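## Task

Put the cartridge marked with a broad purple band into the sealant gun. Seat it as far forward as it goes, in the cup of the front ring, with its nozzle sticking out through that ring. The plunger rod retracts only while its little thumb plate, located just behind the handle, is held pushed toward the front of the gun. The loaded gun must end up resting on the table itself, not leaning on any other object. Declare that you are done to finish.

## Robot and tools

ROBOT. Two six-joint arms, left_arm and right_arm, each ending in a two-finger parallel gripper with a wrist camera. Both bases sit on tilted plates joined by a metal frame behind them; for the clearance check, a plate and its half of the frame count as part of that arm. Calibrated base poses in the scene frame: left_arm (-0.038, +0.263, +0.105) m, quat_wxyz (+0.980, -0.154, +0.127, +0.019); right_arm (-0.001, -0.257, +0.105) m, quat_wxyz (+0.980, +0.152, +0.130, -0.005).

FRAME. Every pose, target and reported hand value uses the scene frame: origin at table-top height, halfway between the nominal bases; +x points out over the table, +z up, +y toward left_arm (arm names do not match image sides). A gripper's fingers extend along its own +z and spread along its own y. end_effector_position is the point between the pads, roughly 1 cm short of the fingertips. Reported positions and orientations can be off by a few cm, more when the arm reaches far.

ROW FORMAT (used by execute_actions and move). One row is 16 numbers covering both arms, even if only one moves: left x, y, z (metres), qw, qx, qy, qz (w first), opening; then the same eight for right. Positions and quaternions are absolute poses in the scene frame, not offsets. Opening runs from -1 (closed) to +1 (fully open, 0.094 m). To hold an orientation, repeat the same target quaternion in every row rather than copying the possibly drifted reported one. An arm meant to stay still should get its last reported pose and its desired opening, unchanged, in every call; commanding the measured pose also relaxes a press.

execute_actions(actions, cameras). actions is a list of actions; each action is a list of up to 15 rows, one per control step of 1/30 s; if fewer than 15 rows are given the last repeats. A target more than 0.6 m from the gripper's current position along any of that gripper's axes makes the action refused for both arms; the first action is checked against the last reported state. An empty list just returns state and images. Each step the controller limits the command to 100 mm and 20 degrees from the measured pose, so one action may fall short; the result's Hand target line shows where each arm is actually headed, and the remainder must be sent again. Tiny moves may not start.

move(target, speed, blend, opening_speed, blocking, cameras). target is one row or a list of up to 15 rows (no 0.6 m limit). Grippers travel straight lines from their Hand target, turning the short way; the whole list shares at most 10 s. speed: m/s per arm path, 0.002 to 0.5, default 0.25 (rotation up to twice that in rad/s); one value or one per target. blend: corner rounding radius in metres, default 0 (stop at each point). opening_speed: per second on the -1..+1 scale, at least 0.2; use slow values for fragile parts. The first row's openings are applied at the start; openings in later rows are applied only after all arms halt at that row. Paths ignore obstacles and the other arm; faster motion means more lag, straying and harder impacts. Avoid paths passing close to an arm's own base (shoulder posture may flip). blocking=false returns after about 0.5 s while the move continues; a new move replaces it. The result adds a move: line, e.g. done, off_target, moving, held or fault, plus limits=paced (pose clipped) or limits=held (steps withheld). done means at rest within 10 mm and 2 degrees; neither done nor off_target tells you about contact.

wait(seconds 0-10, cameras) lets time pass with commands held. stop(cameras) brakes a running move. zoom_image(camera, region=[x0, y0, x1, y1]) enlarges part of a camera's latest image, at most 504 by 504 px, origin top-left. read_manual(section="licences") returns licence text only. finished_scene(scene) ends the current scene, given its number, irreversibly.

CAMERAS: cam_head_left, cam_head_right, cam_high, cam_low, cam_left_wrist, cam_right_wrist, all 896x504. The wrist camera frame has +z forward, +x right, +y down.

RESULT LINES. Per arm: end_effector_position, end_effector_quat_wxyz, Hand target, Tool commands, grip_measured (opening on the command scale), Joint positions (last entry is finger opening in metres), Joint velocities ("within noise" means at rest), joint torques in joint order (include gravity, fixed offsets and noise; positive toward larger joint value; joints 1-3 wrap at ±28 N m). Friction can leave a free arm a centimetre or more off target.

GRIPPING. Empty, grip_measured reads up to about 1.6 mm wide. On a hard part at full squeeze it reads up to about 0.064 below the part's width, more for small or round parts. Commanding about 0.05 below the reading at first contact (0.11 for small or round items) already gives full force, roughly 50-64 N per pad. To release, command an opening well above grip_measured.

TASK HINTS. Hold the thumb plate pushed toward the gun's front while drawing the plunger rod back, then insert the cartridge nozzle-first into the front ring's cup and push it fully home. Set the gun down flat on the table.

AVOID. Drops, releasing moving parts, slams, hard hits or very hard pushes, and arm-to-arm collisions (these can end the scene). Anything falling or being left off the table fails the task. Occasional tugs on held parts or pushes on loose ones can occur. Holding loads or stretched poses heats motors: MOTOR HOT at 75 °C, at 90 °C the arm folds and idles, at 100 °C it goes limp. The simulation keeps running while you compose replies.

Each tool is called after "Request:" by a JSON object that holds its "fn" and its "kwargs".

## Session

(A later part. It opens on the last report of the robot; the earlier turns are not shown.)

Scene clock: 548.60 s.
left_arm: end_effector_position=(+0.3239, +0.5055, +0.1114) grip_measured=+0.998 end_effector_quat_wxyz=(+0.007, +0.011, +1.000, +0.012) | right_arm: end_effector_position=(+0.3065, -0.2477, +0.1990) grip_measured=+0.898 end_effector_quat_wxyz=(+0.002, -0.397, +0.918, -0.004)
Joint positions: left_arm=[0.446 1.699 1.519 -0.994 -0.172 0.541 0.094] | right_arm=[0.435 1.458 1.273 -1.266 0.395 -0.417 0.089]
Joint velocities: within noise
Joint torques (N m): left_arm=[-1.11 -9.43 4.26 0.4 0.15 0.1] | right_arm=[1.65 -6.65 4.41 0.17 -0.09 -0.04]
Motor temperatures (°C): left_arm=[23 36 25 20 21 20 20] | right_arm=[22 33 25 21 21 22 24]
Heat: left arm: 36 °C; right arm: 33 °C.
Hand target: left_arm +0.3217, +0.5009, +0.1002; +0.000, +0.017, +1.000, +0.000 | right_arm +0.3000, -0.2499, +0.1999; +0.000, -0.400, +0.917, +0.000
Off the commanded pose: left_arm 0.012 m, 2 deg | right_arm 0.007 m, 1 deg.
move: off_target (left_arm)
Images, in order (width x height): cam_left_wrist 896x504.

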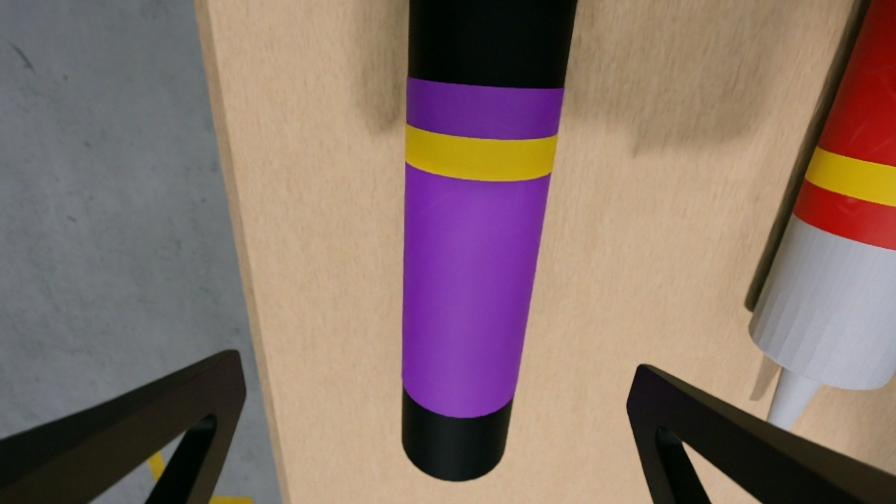

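Request:
{"fn": "move", "kwargs": {"target": [[0.3205,0.491,0.06,0,0.0175,0.9998,0,1.0,0.300,-0.25,0.20,0,-0.4,0.917,0,0.9],[0.3205,0.491,0.020,0,0.0175,0.9998,0,1.0,0.300,-0.25,0.20,0,-0.4,0.917,0,0.9]], "speed": 0.1, "cameras": ["cam_left_wrist","cam_low"]}}

Scene clock: 565.13 s.
left_arm: end_effector_position=(+0.3253, +0.4951, +0.0312) grip_measured=+0.998 end_effector_quat_wxyz=(+0.008, +0.013, +1.000, +0.011) | right_arm: end_effector_position=(+0.3065, -0.2477, +0.1990) grip_measured=+0.898 end_effector_quat_wxyz=(+0.002, -0.397, +0.918, -0.004)
Joint positions: left_arm=[0.455 1.819 1.357 -0.71 -0.167 0.554 0.094] | right_arm=[0.435 1.458 1.273 -1.266 0.395 -0.417 0.089]
Joint velocities: within noise
Joint torques (N m): left_arm=[-0.95 -9.61 3.81 0.37 0.16 0.12] | right_arm=[1.63 -6.67 4.41 0.17 -0.08 -0.05]
Motor temperatures (°C): left_arm=[23 36 25 20 21 20 20] | right_arm=[22 33 25 21 21 22 24]
Heat: left arm: 36 °C; right arm: 33 °C.
Hand target: left_arm +0.3203, +0.4909, +0.0203; +0.000, +0.017, +1.000, +0.000 | right_arm +0.3000, -0.2499, +0.1999; +0.000, -0.400, +0.917, +0.000
Off the commanded pose: left_arm 0.013 m, 2 deg | right_arm 0.007 m, 1 deg.
move: off_target (left_arm)
Images, in order (width x height): cam_low 896x504, cam_left_wrist 896x504.

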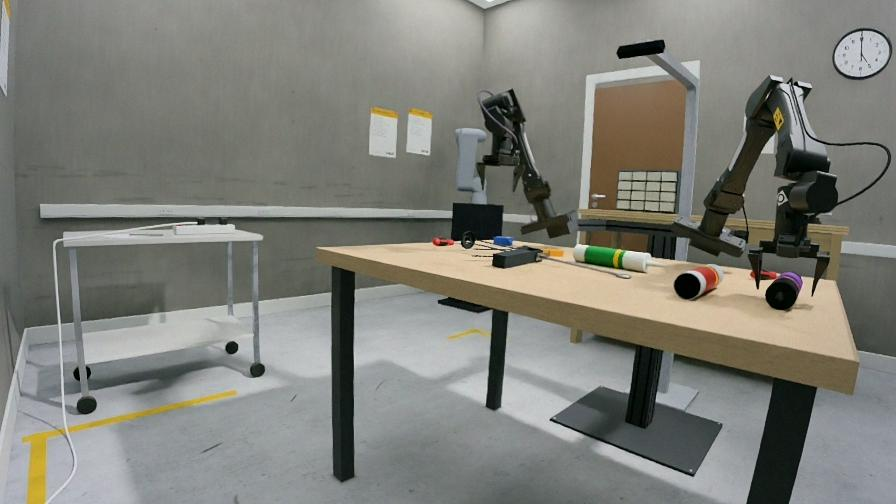

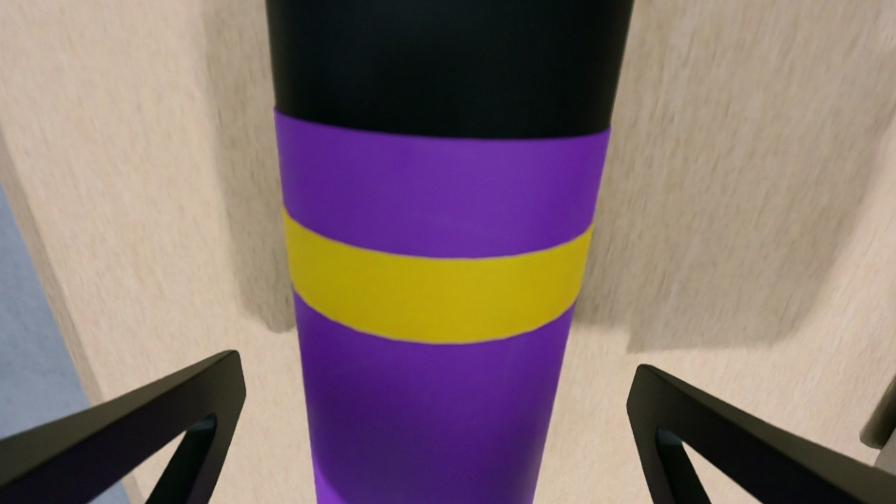

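Request:
{"fn": "move", "kwargs": {"target": [[0.3205,0.491,0.019,0,0.0175,0.9998,0,-0.25,0.300,-0.25,0.20,0,-0.4,0.917,0,0.9],[0.3205,0.485,0.12,0,0.0175,0.9998,0,-0.25,0.300,-0.25,0.20,0,-0.4,0.917,0,0.9]], "speed": 0.1, "opening_speed": 0.8, "cameras": ["cam_left_wrist","cam_low","cam_high"]}}

Scene clock: 574.30 s.
left_arm: end_effector_position=(+0.3100, +0.4803, +0.0971) grip_measured=+0.028 end_effector_quat_wxyz=(-0.025, +0.021, +0.999, -0.016) | right_arm: end_effector_position=(+0.3065, -0.2477, +0.1990) grip_measured=+0.898 end_effector_quat_wxyz=(+0.002, -0.397, +0.918, -0.004)
Joint positions: left_arm=[0.416 1.708 1.464 -1.019 -0.166 0.517 0.048] | right_arm=[0.435 1.458 1.273 -1.266 0.395 -0.417 0.089]
Joint velocities: within noise
Joint torques (N m): left_arm=[-2.96 -14.56 7.47 0.01 -0.05 -0.1] | right_arm=[1.66 -6.65 4.38 0.16 -0.09 -0.04]
Motor temperatures (°C): left_arm=[23 36 25 20 21 20 20] | right_arm=[22 33 25 21 21 22 24]
Heat: left arm: 36 °C; right arm: 33 °C.
Hand target: left_arm +0.3199, +0.4847, +0.1197; +0.000, +0.017, +1.000, +0.000 | right_arm +0.3000, -0.2499, +0.1999; +0.000, -0.400, +0.917, +0.000
Off the commanded pose: left_arm 0.026 m, 3 deg | right_arm 0.007 m, 1 deg.
move: off_target (left_arm)
Images, in order (width x height): cam_high 896x504, cam_low 896x504, cam_left_wrist 896x504.

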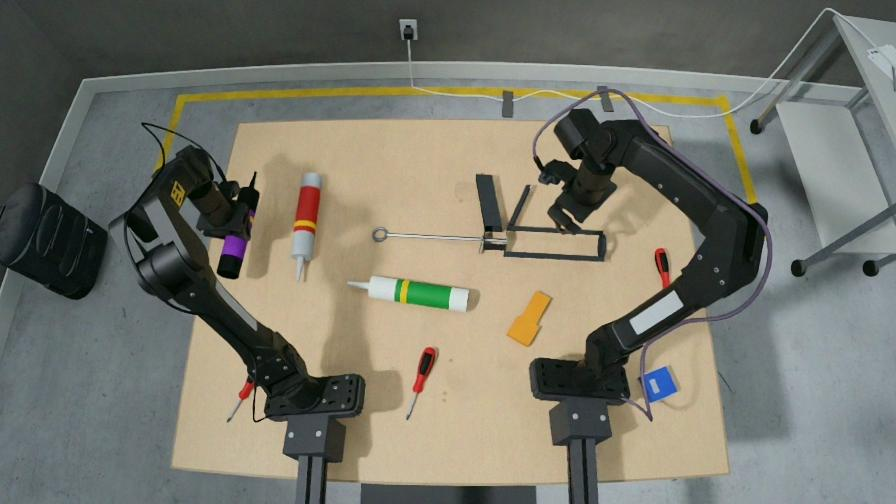

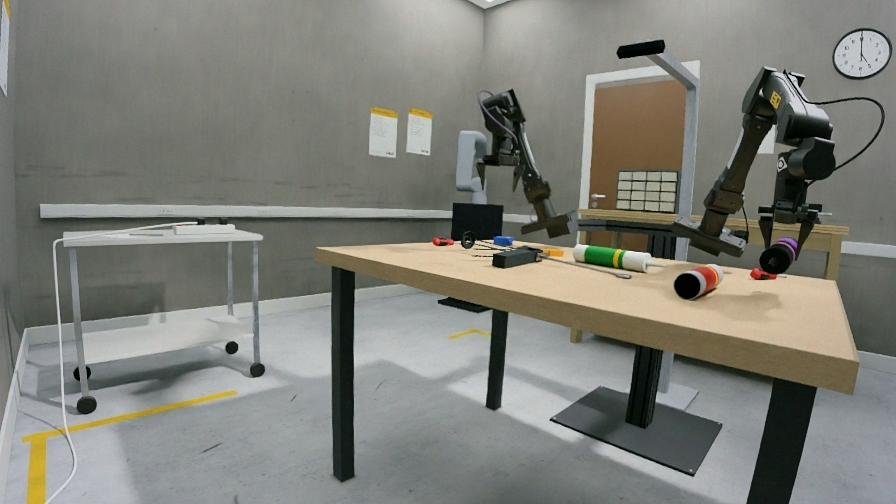

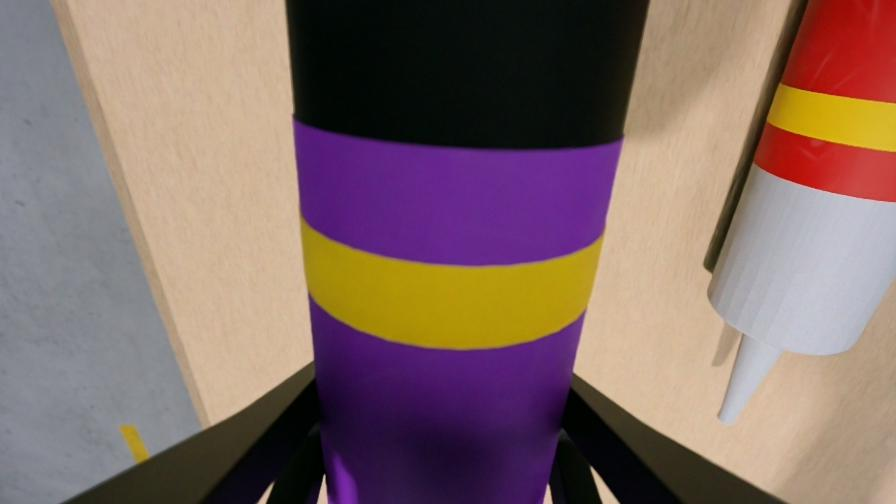

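Request:
{"fn": "move", "kwargs": {"target": [[0.3205,0.480,0.12,0,0.0175,0.9998,0,-0.25,0.240,0.0,0.18,0,-0.656,0.755,0,1.0],[0.3205,0.480,0.12,0,0.0175,0.9998,0,-0.25,0.226,0.083,0.11,0,-0.656,0.755,0,1.0]], "speed": 0.2, "blend": [0.04,0], "cameras": ["cam_right_wrist","cam_high"]}}

Scene clock: 621.30 s.
left_arm: end_effector_position=(+0.3119, +0.4771, +0.0978) grip_measured=+0.028 end_effector_quat_wxyz=(-0.025, +0.020, +0.999, -0.015) | right_arm: end_effector_position=(+0.2266, +0.0693, +0.1057) grip_measured=+0.998 end_effector_quat_wxyz=(-0.014, -0.658, +0.753, -0.010)
Joint positions: left_arm=[0.404 1.708 1.464 -1.02 -0.171 0.504 0.048] | right_arm=[1.117 2.381 1.693 -1.087 0.375 -0.286 0.094]
Joint velocities: within noise
Joint torques (N m): left_arm=[-3.14 -15.06 6.49 0.05 -0.06 -0.11] | right_arm=[4.81 -8.42 8.81 0.33 -0.11 0.05]
Motor temperatures (°C): left_arm=[23 47 26 20 21 20 21] | right_arm=[22 33 25 21 21 22 24]
Heat: left arm: 47 °C; right arm: 33 °C.
Hand target: left_arm +0.3200, +0.4799, +0.1196; +0.000, +0.017, +1.000, +0.000 | right_arm +0.2258, +0.0827, +0.1103; +0.000, -0.656, +0.755, +0.000
Off the commanded pose: left_arm 0.024 m, 3 deg | right_arm 0.014 m, 2 deg.
move: off_target (left_arm, right_arm)
Images, in order (width x height): cam_high 896x504, cam_right_wrist 896x504.

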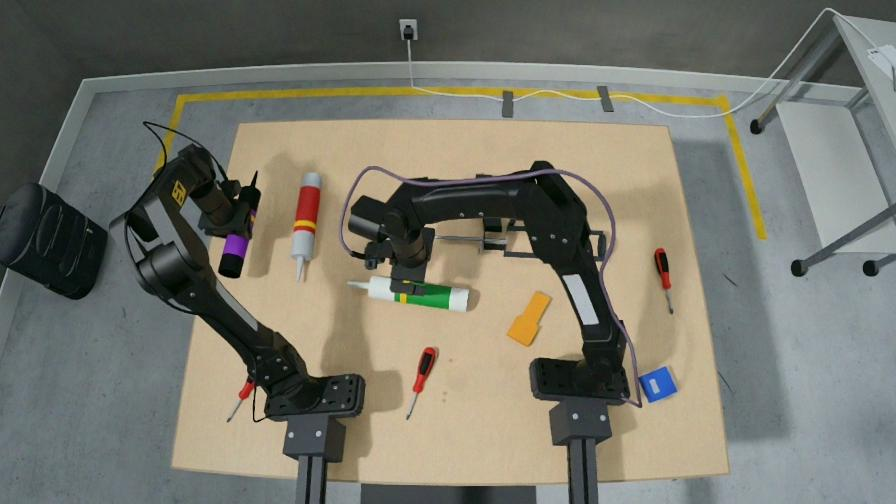

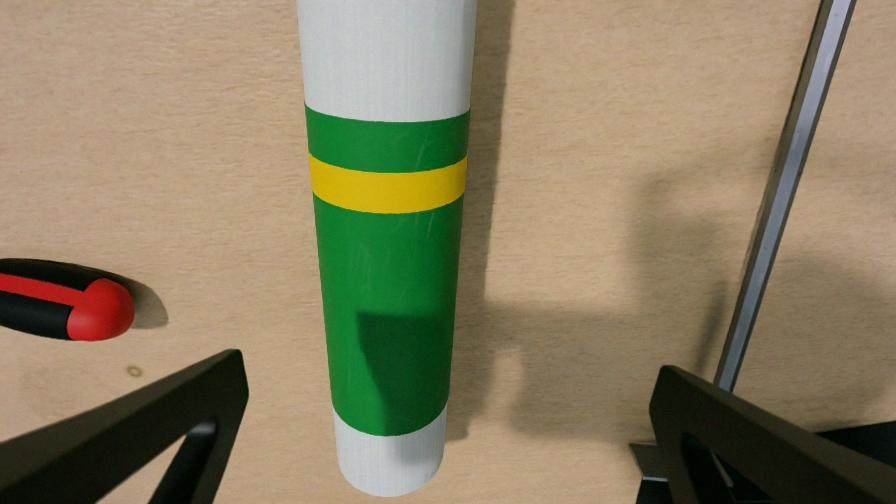

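Request:
{"fn": "move", "kwargs": {"target": [[0.3205,0.480,0.12,0,0.0175,0.9998,0,-0.25,0.205,0.078,0.070,0,-0.656,0.755,0,1.0]], "speed": 0.1, "cameras": ["cam_right_wrist"]}}

Scene clock: 630.37 s.
left_arm: end_effector_position=(+0.3119, +0.4771, +0.0978) grip_measured=+0.028 end_effector_quat_wxyz=(-0.025, +0.020, +0.999, -0.015) | right_arm: end_effector_position=(+0.2166, +0.0749, +0.0760) grip_measured=+0.998 end_effector_quat_wxyz=(+0.005, -0.650, +0.760, -0.002)
Joint positions: left_arm=[0.404 1.708 1.464 -1.02 -0.171 0.504 0.048] | right_arm=[1.117 2.388 1.572 -0.915 0.375 -0.282 0.094]
Joint velocities: within noise
Joint torques (N m): left_arm=[-3.12 -15.06 6.49 0.05 -0.07 -0.11] | right_arm=[5.05 -8.08 4.34 0.39 -0.1 0.1]
Motor temperatures (°C): left_arm=[23 48 26 20 21 20 21] | right_arm=[22 35 26 21 21 22 24]
Heat: left arm: 48 °C; right arm: 35 °C.
Hand target: left_arm +0.3200, +0.4799, +0.1195; +0.000, +0.017, +1.000, +0.000 | right_arm +0.2051, +0.0777, +0.0702; +0.000, -0.656, +0.755, +0.000
Off the commanded pose: left_arm 0.024 m, 3 deg | right_arm 0.013 m, 1 deg.
move: off_target (left_arm, right_arm)
Images, in order (width x height): cam_right_wrist 896x504.

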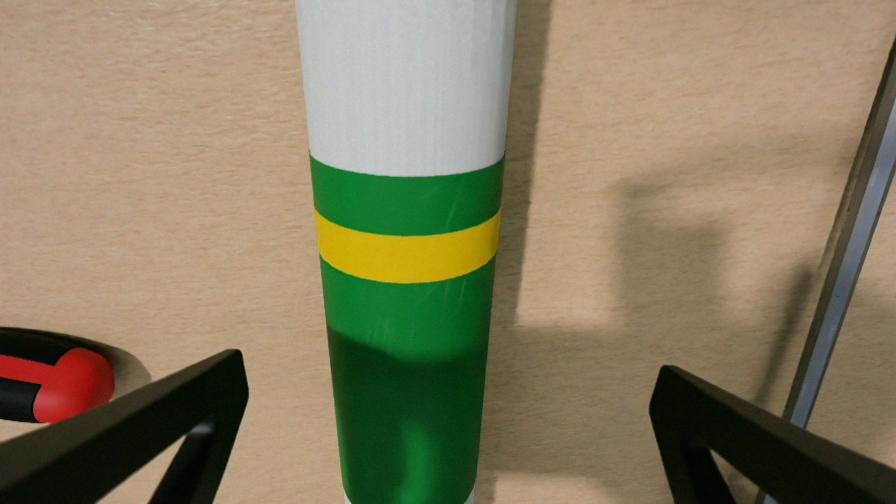

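Request:
{"fn": "move", "kwargs": {"target": [[0.3205,0.480,0.12,0,0.0175,0.9998,0,-0.25,0.194,0.075,0.050,0,-0.656,0.755,0,1.0],[0.3205,0.480,0.12,0,0.0175,0.9998,0,-0.25,0.194,0.074,0.022,0,-0.656,0.755,0,1.0],[0.3205,0.480,0.12,0,0.0175,0.9998,0,-0.25,0.194,0.074,0.022,0,-0.656,0.755,0,-0.25]], "speed": 0.1, "opening_speed": 1.2, "cameras": ["cam_right_wrist"]}}

Scene clock: 642.97 s.
left_arm: end_effector_position=(+0.3119, +0.4771, +0.0978) grip_measured=+0.028 end_effector_quat_wxyz=(-0.025, +0.020, +0.999, -0.015) | right_arm: end_effector_position=(+0.1997, +0.0762, +0.0300) grip_measured=+0.023 end_effector_quat_wxyz=(+0.008, -0.651, +0.759, +0.000)
Joint positions: left_arm=[0.404 1.708 1.464 -1.02 -0.171 0.504 0.048] | right_arm=[1.113 2.451 1.463 -0.733 0.376 -0.292 0.048]
Joint velocities: within noise
Joint torques (N m): left_arm=[-3.12 -15.06 6.52 0.05 -0.06 -0.11] | right_arm=[3.54 -8.13 4 0.43 -0.07 -0.04]
Motor temperatures (°C): left_arm=[23 49 26 20 21 20 22] | right_arm=[23 35 26 21 21 22 24]
Heat: left arm: 49 °C; right arm: 35 °C.
Hand target: left_arm +0.3200, +0.4799, +0.1195; +0.000, +0.017, +1.000, +0.000 | right_arm +0.1940, +0.0739, +0.0222; +0.000, -0.656, +0.755, +0.000
Off the commanded pose: left_arm 0.024 m, 3 deg | right_arm 0.010 m, 1 deg.
move: off_target (left_arm)
Images, in order (width x height): cam_right_wrist 896x504.

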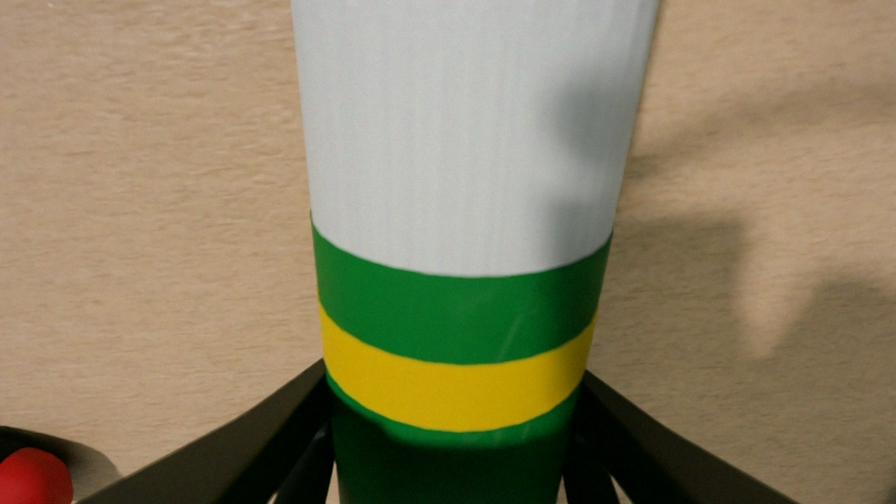

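Request:
{"fn": "move", "kwargs": {"target": [[0.3205,0.480,0.12,0,0.0175,0.9998,0,-0.25,0.194,0.074,0.080,0,-0.656,0.755,0,-0.25],[0.3205,0.480,0.12,0,0.0175,0.9998,0,-0.25,0.132,0.080,0.080,0,-0.656,0.755,0,-0.25],[0.3205,0.480,0.12,0,0.0175,0.9998,0,-0.25,0.132,0.080,0.030,0,-0.656,0.755,0,-0.25]], "speed": 0.12, "blend": [0.02,0.02,0], "cameras": ["cam_right_wrist","cam_low"]}}

Request:
{"fn": "zoom_image", "kwargs": {"camera": "cam_low", "region": [540, 180, 760, 300]}}

Scene clock: 651.83 s.
left_arm: end_effector_position=(+0.3119, +0.4771, +0.0978) grip_measured=+0.028 end_effector_quat_wxyz=(-0.025, +0.020, +0.999, -0.015) | right_arm: end_effector_position=(+0.1341, +0.0796, +0.0305) grip_measured=+0.023 end_effector_quat_wxyz=(-0.002, -0.651, +0.759, +0.000)
Joint positions: left_arm=[0.404 1.708 1.464 -1.02 -0.171 0.504 0.048] | right_arm=[1.26 2.458 1.376 -0.712 0.339 -0.13 0.048]
Joint velocities: within noise
Joint torques (N m): left_arm=[-3.11 -15.05 6.48 0.04 -0.06 -0.11] | right_arm=[3.63 -8.91 4.53 0.33 0 -0.04]
Motor temperatures (°C): left_arm=[23 50 26 20 21 20 22] | right_arm=[23 35 25 21 21 22 24]
Heat: left arm: 50 °C; right arm: 35 °C.
Hand target: left_arm +0.3200, +0.4799, +0.1195; +0.000, +0.017, +1.000, +0.000 | right_arm +0.1319, +0.0799, +0.0300; +0.000, -0.656, +0.755, +0.000
Off the commanded pose: left_arm 0.024 m, 3 deg | right_arm 0.002 m, 1 deg.
move: off_target (left_arm)
Images, in order (width x height): cam_low 896x504, cam_right_wrist 896x504.

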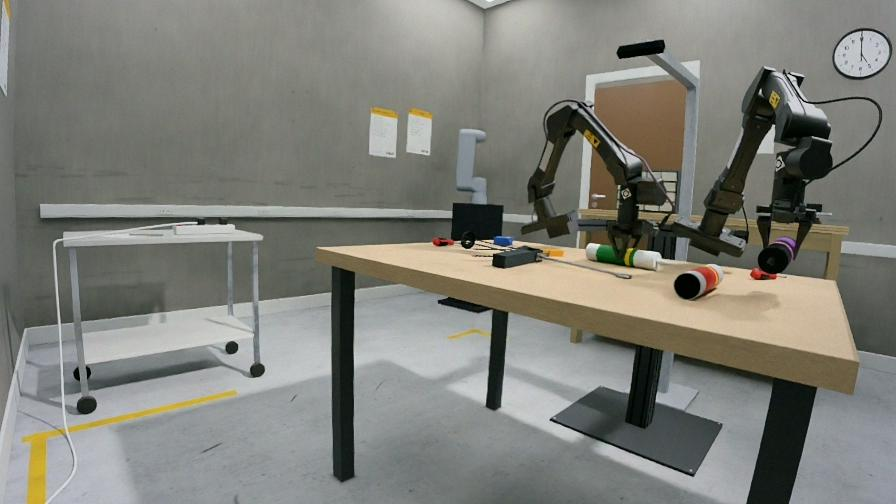

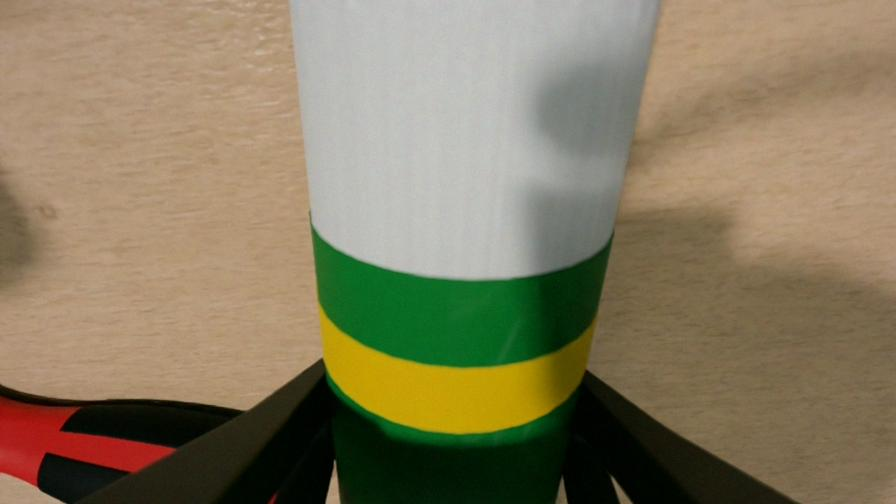

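Scaled by 2.291 from the camera's 896x504 image, which has a finer 1280x720 frame.

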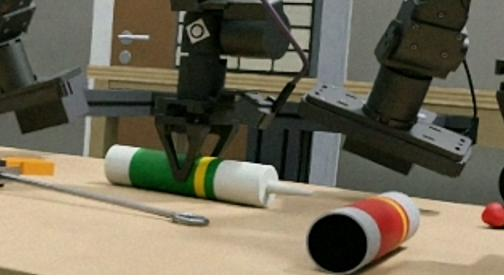

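Request:
{"fn": "move", "kwargs": {"target": [[0.3205,0.480,0.12,0,0.0175,0.9998,0,-0.25,0.134,0.080,0.026,0,-0.656,0.755,0,-0.25],[0.3205,0.480,0.12,0,0.0175,0.9998,0,-0.25,0.134,0.080,0.026,0,-0.656,0.755,0,0.2],[0.3205,0.480,0.12,0,0.0175,0.9998,0,-0.25,0.134,0.080,0.12,0,-0.656,0.755,0,0.2]], "speed": 0.12, "cameras": ["cam_right_wrist","cam_high"]}}

Scene clock: 662.57 s.
left_arm: end_effector_position=(+0.3119, +0.4771, +0.0978) grip_measured=+0.028 end_effector_quat_wxyz=(-0.025, +0.020, +0.999, -0.015) | right_arm: end_effector_position=(+0.1336, +0.0713, +0.1036) grip_measured=+0.198 end_effector_quat_wxyz=(-0.014, -0.659, +0.752, -0.015)
Joint positions: left_arm=[0.404 1.708 1.464 -1.02 -0.171 0.504 0.048] | right_arm=[1.323 2.342 1.492 -1.003 0.334 -0.073 0.056]
Joint velocities: within noise
Joint torques (N m): left_arm=[-3.15 -15.04 6.5 0.04 -0.06 -0.11] | right_arm=[4.07 -10.62 8.43 -0.02 -0.11 0.1]
Motor temperatures (°C): left_arm=[23 50 26 20 21 20 22] | right_arm=[23 37 26 21 21 22 25]
Heat: left arm: 50 °C; right arm: 37 °C.
Hand target: left_arm +0.3200, +0.4799, +0.1195; +0.000, +0.017, +1.000, +0.000 | right_arm +0.1339, +0.0796, +0.1198; +0.000, -0.656, +0.755, +0.000
Off the commanded pose: left_arm 0.024 m, 3 deg | right_arm 0.019 m, 2 deg.
move: off_target (left_arm, right_arm)
Images, in order (width x height): cam_high 896x504, cam_right_wrist 896x504.

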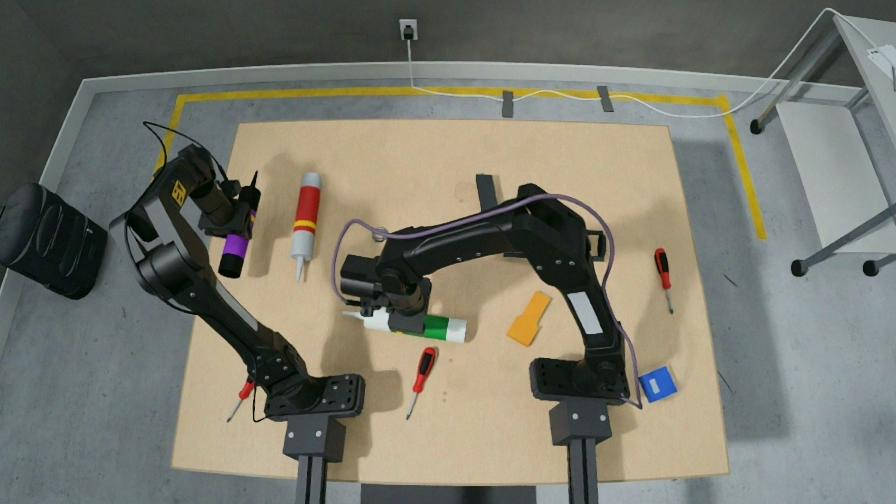

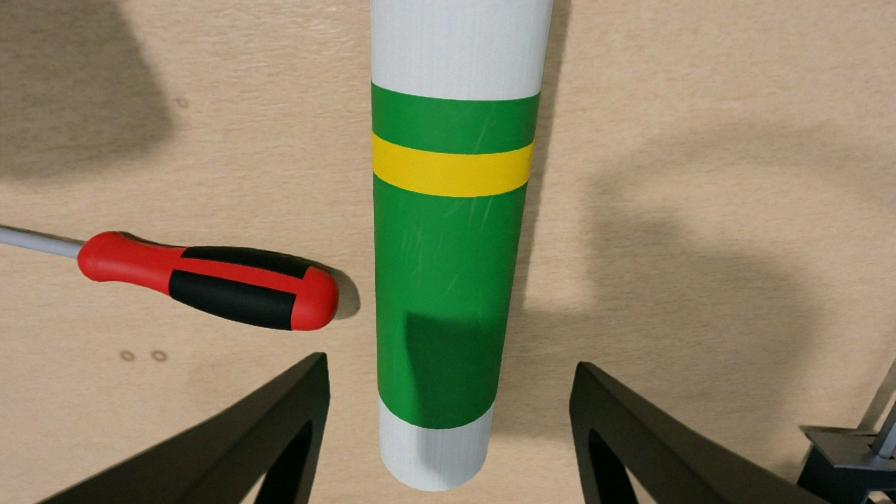

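Request:
{"fn": "move", "kwargs": {"target": [[0.315,0.470,0.19,0,0.0175,0.9998,0,-0.25,0.20,-0.05,0.17,0,-0.6,0.8,0,0.6],[0.260,0.100,0.19,0,0.737,0.676,0,-0.25,0.300,-0.28,0.18,0,-0.6,0.8,0,1.0],[0.250,0.085,0.12,0,0.737,0.676,0,-0.25,0.300,-0.28,0.18,0,-0.6,0.8,0,1.0]], "speed": 0.2, "blend": [0.05,0.04,0], "cameras": ["cam_left_wrist","cam_high","cam_low","cam_head_left"]}}

Scene clock: 681.10 s.
left_arm: end_effector_position=(+0.2484, +0.0849, +0.1209) grip_measured=+0.027 end_effector_quat_wxyz=(-0.002, +0.735, +0.678, -0.001) | right_arm: end_effector_position=(+0.2947, -0.2789, +0.1682) grip_measured=+0.998 end_effector_quat_wxyz=(-0.017, -0.603, +0.798, -0.001)
Joint positions: left_arm=[-0.833 1.926 1.271 -0.973 -0.398 0.844 0.048] | right_arm=[0.293 1.407 1.143 -1.17 0.382 -1.032 0.094]
Joint velocities: within noise
Joint torques (N m): left_arm=[-3.54 -8.65 4.59 0.3 0 0.11] | right_arm=[1.43 -6.53 8.98 0 -0.15 -0.05]
Motor temperatures (°C): left_arm=[23 46 26 20 21 20 22] | right_arm=[22 38 26 21 21 22 24]
Heat: left arm: 46 °C; right arm: 38 °C.
Hand target: left_arm +0.2500, +0.0850, +0.1200; +0.000, +0.737, +0.676, +0.000 | right_arm +0.2998, -0.2801, +0.1798; +0.000, -0.600, +0.800, +0.000
Off the commanded pose: left_arm 0.002 m, 0 deg | right_arm 0.013 m, 2 deg.
move: off_target (right_arm); blend cut to 0 m at target 2; target 2's new opening was sent with right_arm's hand 0.013 m and 2 deg from that target
Images, in order (width x height): cam_head_left 896x504, cam_high 896x504, cam_low 896x504, cam_left_wrist 896x504.

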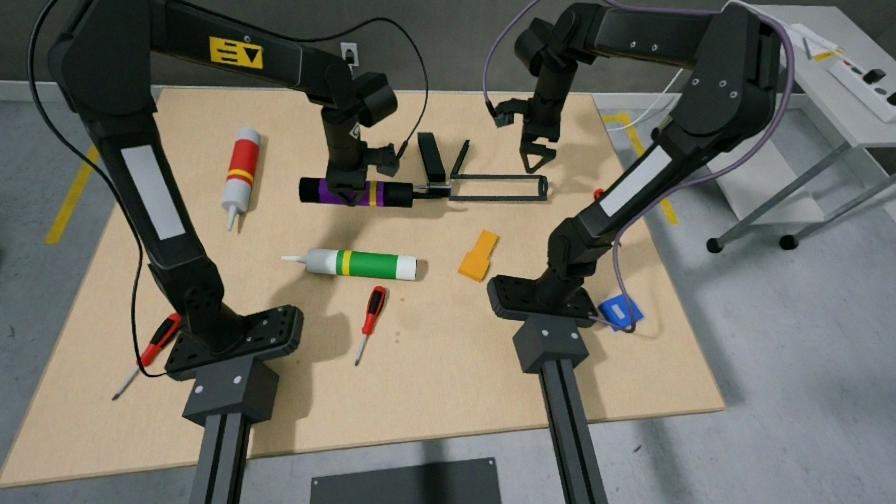

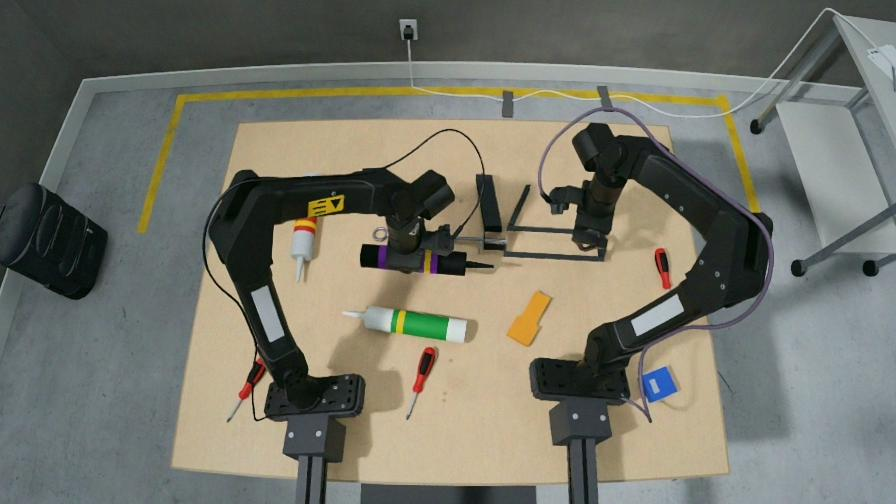

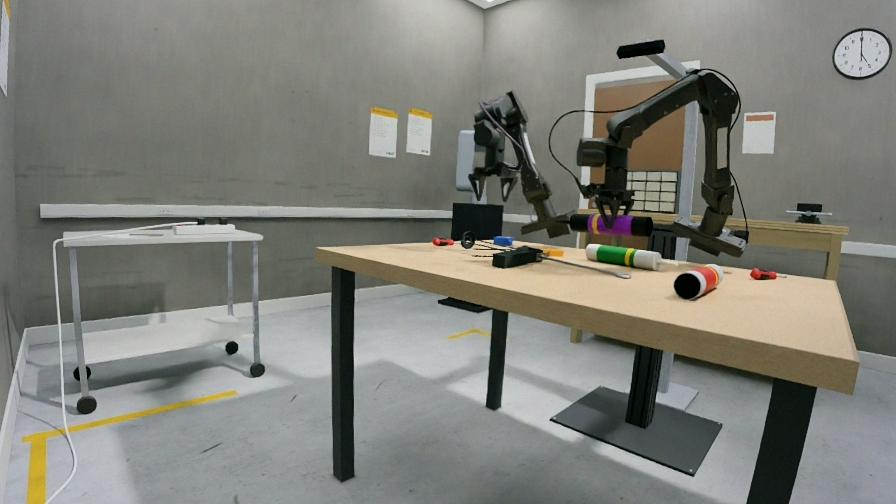

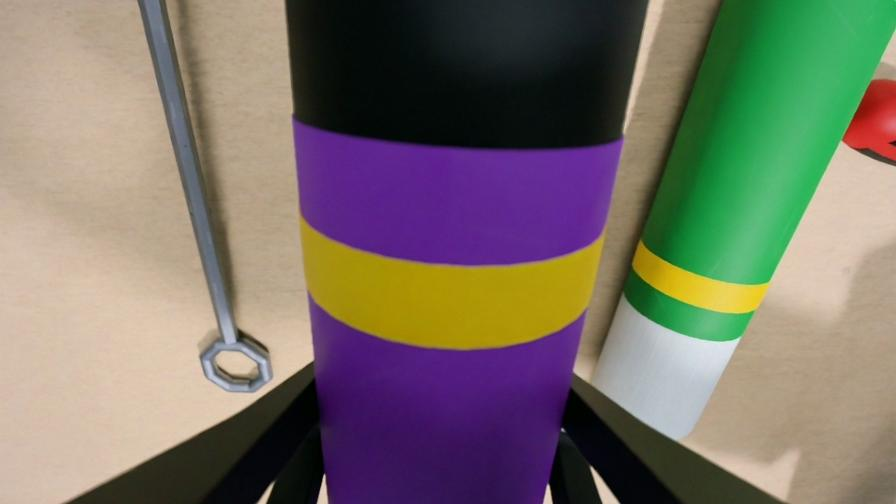

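Request:
{"fn": "move", "kwargs": {"target": [[0.248,0.083,0.045,0,0.737,0.676,0,-0.25,0.300,-0.28,0.18,0,-0.6,0.8,0,1.0],[0.246,0.082,0.023,0,0.737,0.676,0,-0.25,0.300,-0.28,0.18,0,-0.6,0.8,0,1.0]], "speed": [0.12,0.05], "cameras": ["cam_left_wrist","cam_low"]}}

Request:
{"fn": "zoom_image", "kwargs": {"camera": "cam_low", "region": [520, 180, 700, 290]}}

Scene clock: 691.53 s.
left_arm: end_effector_position=(+0.2488, +0.0797, +0.0293) grip_measured=+0.027 end_effector_quat_wxyz=(+0.006, +0.733, +0.680, -0.001) | right_arm: end_effector_position=(+0.2947, -0.2788, +0.1682) grip_measured=+0.998 end_effector_quat_wxyz=(-0.017, -0.603, +0.798, -0.001)
Joint positions: left_arm=[-0.735 2.085 1.108 -0.591 -0.398 0.953 0.048] | right_arm=[0.293 1.407 1.143 -1.17 0.381 -1.032 0.094]
Joint velocities: within noise
Joint torques (N m): left_arm=[-3.64 -8.23 3.29 0.35 -0.03 0.13] | right_arm=[1.43 -6.53 9.01 0 -0.15 -0.04]
Motor temperatures (°C): left_arm=[23 42 26 20 21 20 22] | right_arm=[22 36 27 21 21 22 24]
Heat: left arm: 42 °C; right arm: 36 °C.
Hand target: left_arm +0.2458, +0.0821, +0.0231; +0.000, +0.737, +0.676, +0.000 | right_arm +0.2998, -0.2800, +0.1798; +0.000, -0.600, +0.800, +0.000
Off the commanded pose: left_arm 0.007 m, 1 deg | right_arm 0.013 m, 2 deg.
move: off_target (right_arm)
Images, in order (width x height): cam_low 896x504, cam_left_wrist 896x504.

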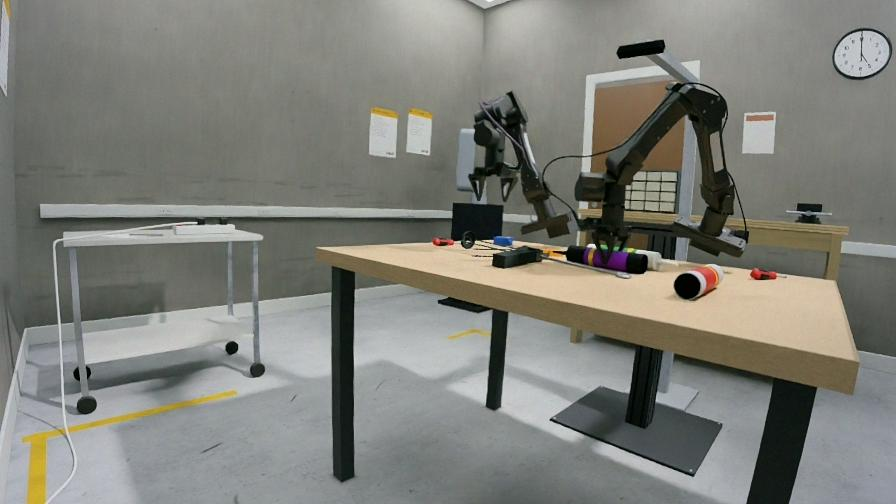

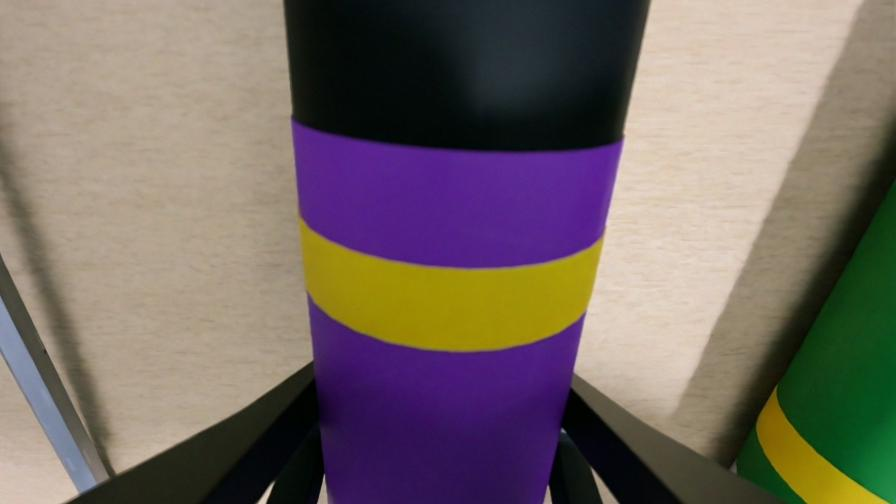

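Scaled by 2.800 from the camera's 896x504 image, which has a finer 1280x720 frame.

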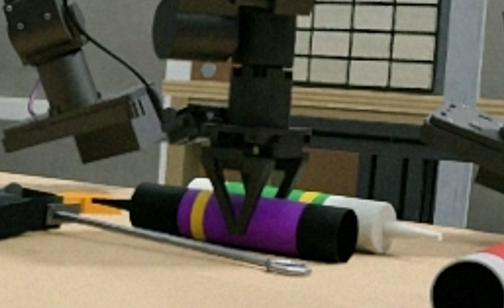

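Request:
{"fn": "move", "kwargs": {"target": [[0.246,0.082,0.019,0,0.737,0.676,0,-0.25,0.300,-0.28,0.18,0,-0.6,0.8,0,1.0],[0.246,0.082,0.021,0,0.737,0.676,0,0.3,0.300,-0.28,0.18,0,-0.6,0.8,0,1.0],[0.246,0.100,0.14,0,0.737,0.676,0,0.3,0.300,-0.28,0.18,0,-0.6,0.8,0,1.0]], "speed": [0.05,0.1,0.12], "cameras": ["cam_left_wrist","cam_high"]}}

Scene clock: 698.57 s.
left_arm: end_effector_position=(+0.2434, +0.1048, +0.1289) grip_measured=+0.298 end_effector_quat_wxyz=(-0.014, +0.738, +0.675, -0.001) | right_arm: end_effector_position=(+0.2946, -0.2788, +0.1682) grip_measured=+0.998 end_effector_quat_wxyz=(-0.018, -0.603, +0.797, -0.001)
Joint positions: left_arm=[-0.813 1.867 1.241 -1.019 -0.399 0.865 0.061] | right_arm=[0.293 1.407 1.143 -1.17 0.381 -1.032 0.094]
Joint velocities: within noise
Joint torques (N m): left_arm=[-5.31 -9.66 6.24 0.08 0.02 -0.11] | right_arm=[1.42 -6.53 8.99 0 -0.15 -0.04]
Motor temperatures (°C): left_arm=[23 41 25 20 21 20 22] | right_arm=[22 35 27 21 21 22 24]
Heat: left arm: 41 °C; right arm: 35 °C.
Hand target: left_arm +0.2460, +0.1002, +0.1399; +0.000, +0.737, +0.676, +0.000 | right_arm +0.2998, -0.2801, +0.1798; +0.000, -0.600, +0.800, +0.000
Off the commanded pose: left_arm 0.012 m, 2 deg | right_arm 0.013 m, 2 deg.
move: off_target (left_arm, right_arm)
Images, in order (width x height): cam_high 896x504, cam_left_wrist 896x504.

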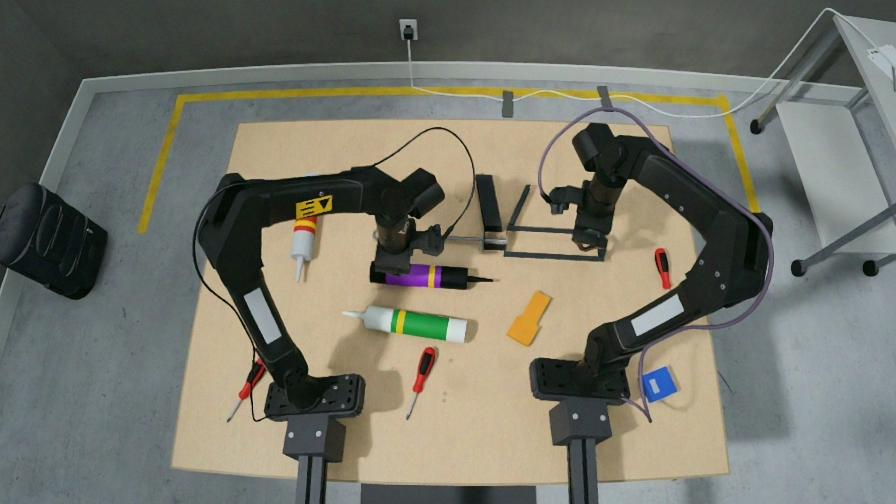

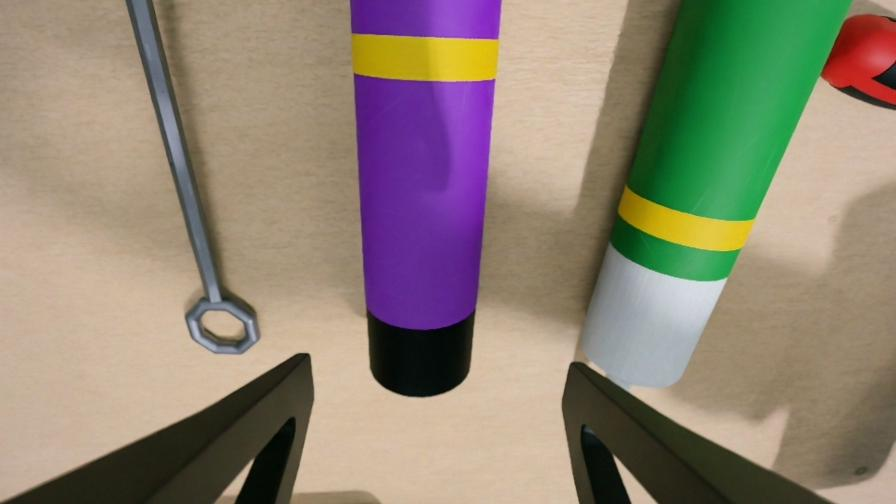

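Request:
{"fn": "move", "kwargs": {"target": [[0.300,0.220,0.18,0,0.737,0.676,0,0.3,0.270,-0.10,0.20,0,-0.676,0.737,0,1.0],[0.380,0.280,0.130,0.2881,0.6803,0.5988,-0.3063,0.1,0.250,0.083,0.12,0,-0.676,0.737,0,1.0]], "speed": 0.2, "blend": [0.04,0], "cameras": ["cam_right_wrist","cam_left_wrist","cam_high"]}}

Scene clock: 714.50 s.
left_arm: end_effector_position=(+0.3779, +0.2828, +0.1331) grip_measured=+0.102 end_effector_quat_wxyz=(+0.282, +0.686, +0.604, -0.293) | right_arm: end_effector_position=(+0.2532, +0.0723, +0.1169) grip_measured=+0.998 end_effector_quat_wxyz=(+0.006, +0.675, -0.738, +0.006)
Joint positions: left_arm=[0.177 1.988 1.735 -1.291 0.539 2 0.052] | right_arm=[1.077 2.397 1.797 -1.14 0.383 -0.38 0.094]
Joint velocities: within noise
Joint torques (N m): left_arm=[-2.52 -9.74 6.37 -0.36 0.69 0.13] | right_arm=[5.05 -8.28 9.05 0.18 -0.11 0.1]
Motor temperatures (°C): left_arm=[23 39 26 20 21 20 21] | right_arm=[22 35 27 21 21 22 24]
Heat: left arm: 39 °C; right arm: 35 °C.
Hand target: left_arm +0.3799, +0.2801, +0.1300; +0.289, +0.681, +0.600, -0.306 | right_arm +0.2498, +0.0828, +0.1201; +0.000, -0.676, +0.737, +0.000
Off the commanded pose: left_arm 0.005 m, 2 deg | right_arm 0.012 m, 1 deg.
move: off_target (right_arm)
Images, in order (width x height): cam_high 896x504, cam_left_wrist 896x504, cam_right_wrist 896x504.

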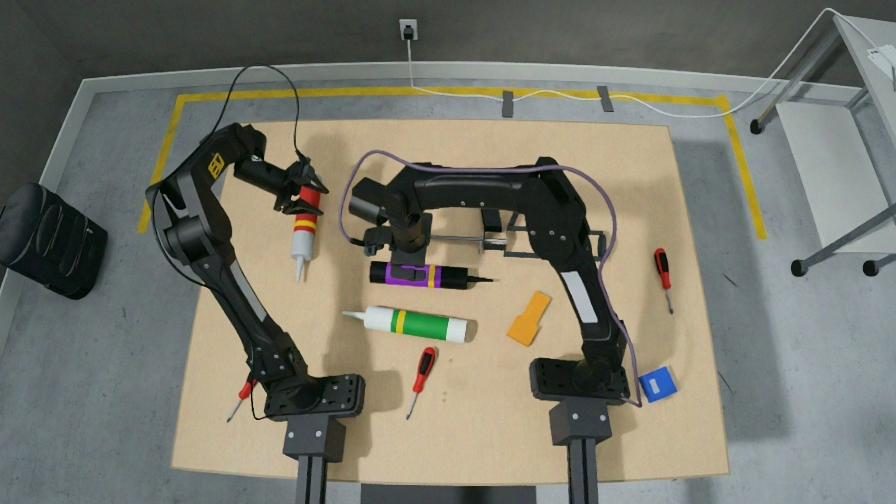

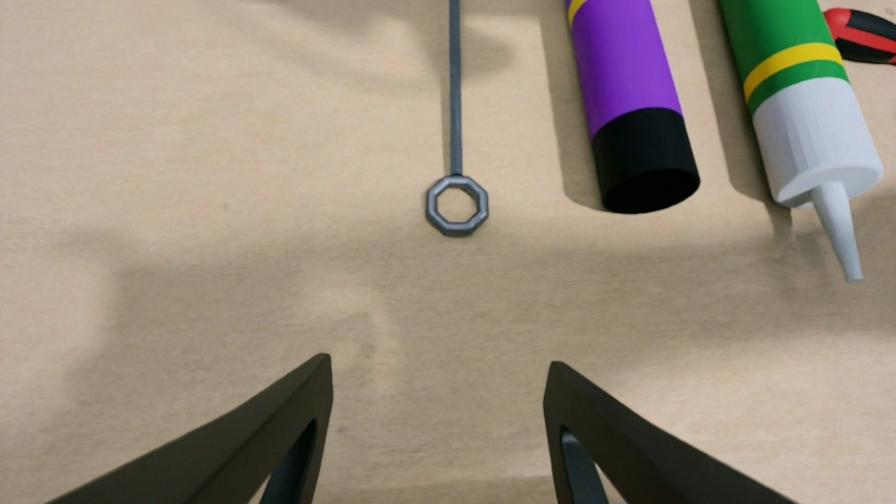

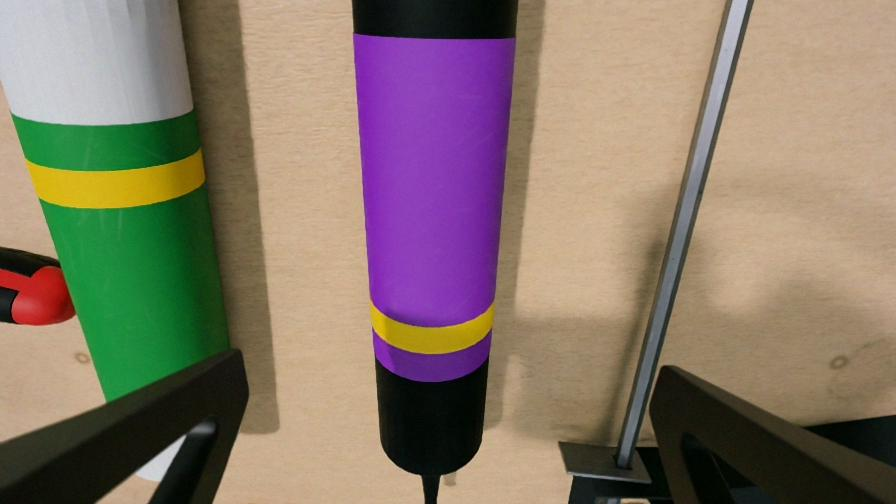

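Request:
{"fn": "move", "kwargs": {"target": [[0.380,0.280,0.130,0.2881,0.6803,0.5988,-0.3063,0.1,0.243,0.070,0.060,0,-0.684,0.7295,0,1.0],[0.380,0.280,0.130,0.2881,0.6803,0.5988,-0.3063,0.1,0.243,0.069,0.022,0,-0.684,0.7295,0,1.0]], "speed": 0.1, "cameras": ["cam_right_wrist"]}}

Scene clock: 724.33 s.
left_arm: end_effector_position=(+0.3779, +0.2828, +0.1331) grip_measured=+0.102 end_effector_quat_wxyz=(+0.282, +0.686, +0.603, -0.293) | right_arm: end_effector_position=(+0.2480, +0.0705, +0.0299) grip_measured=+0.998 end_effector_quat_wxyz=(-0.005, +0.679, -0.734, -0.002)
Joint positions: left_arm=[0.177 1.988 1.735 -1.292 0.539 2 0.052] | right_arm=[1.006 2.467 1.571 -0.786 0.383 -0.478 0.094]
Joint velocities: within noise
Joint torques (N m): left_arm=[-2.5 -9.73 6.37 -0.35 0.69 0.12] | right_arm=[3.97 -8.51 4.1 0.45 0.01 -0.04]
Motor temperatures (°C): left_arm=[23 38 26 20 21 20 21] | right_arm=[23 36 28 21 20 22 24]
Heat: left arm: 38 °C; right arm: 36 °C.
Hand target: left_arm +0.3799, +0.2801, +0.1300; +0.289, +0.681, +0.600, -0.306 | right_arm +0.2429, +0.0689, +0.0221; +0.000, +0.684, -0.730, +0.000
Off the commanded pose: left_arm 0.005 m, 2 deg | right_arm 0.009 m, 1 deg.
move: done
Images, in order (width x height): cam_right_wrist 896x504.

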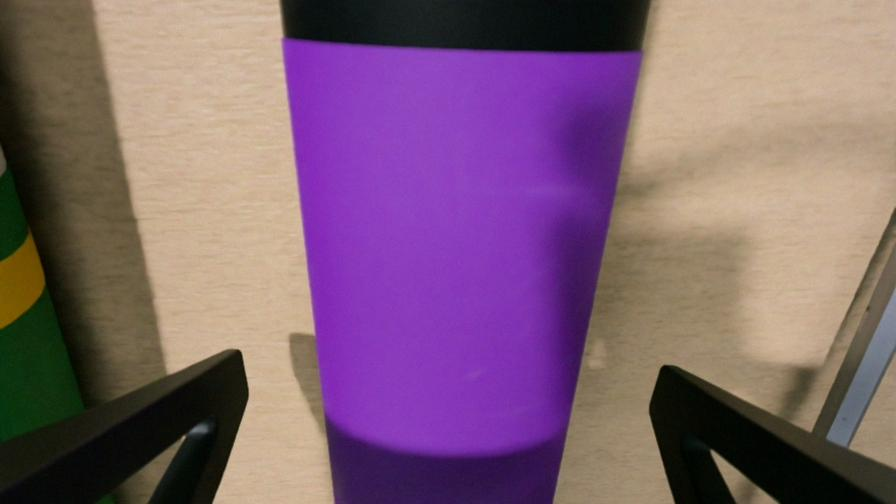

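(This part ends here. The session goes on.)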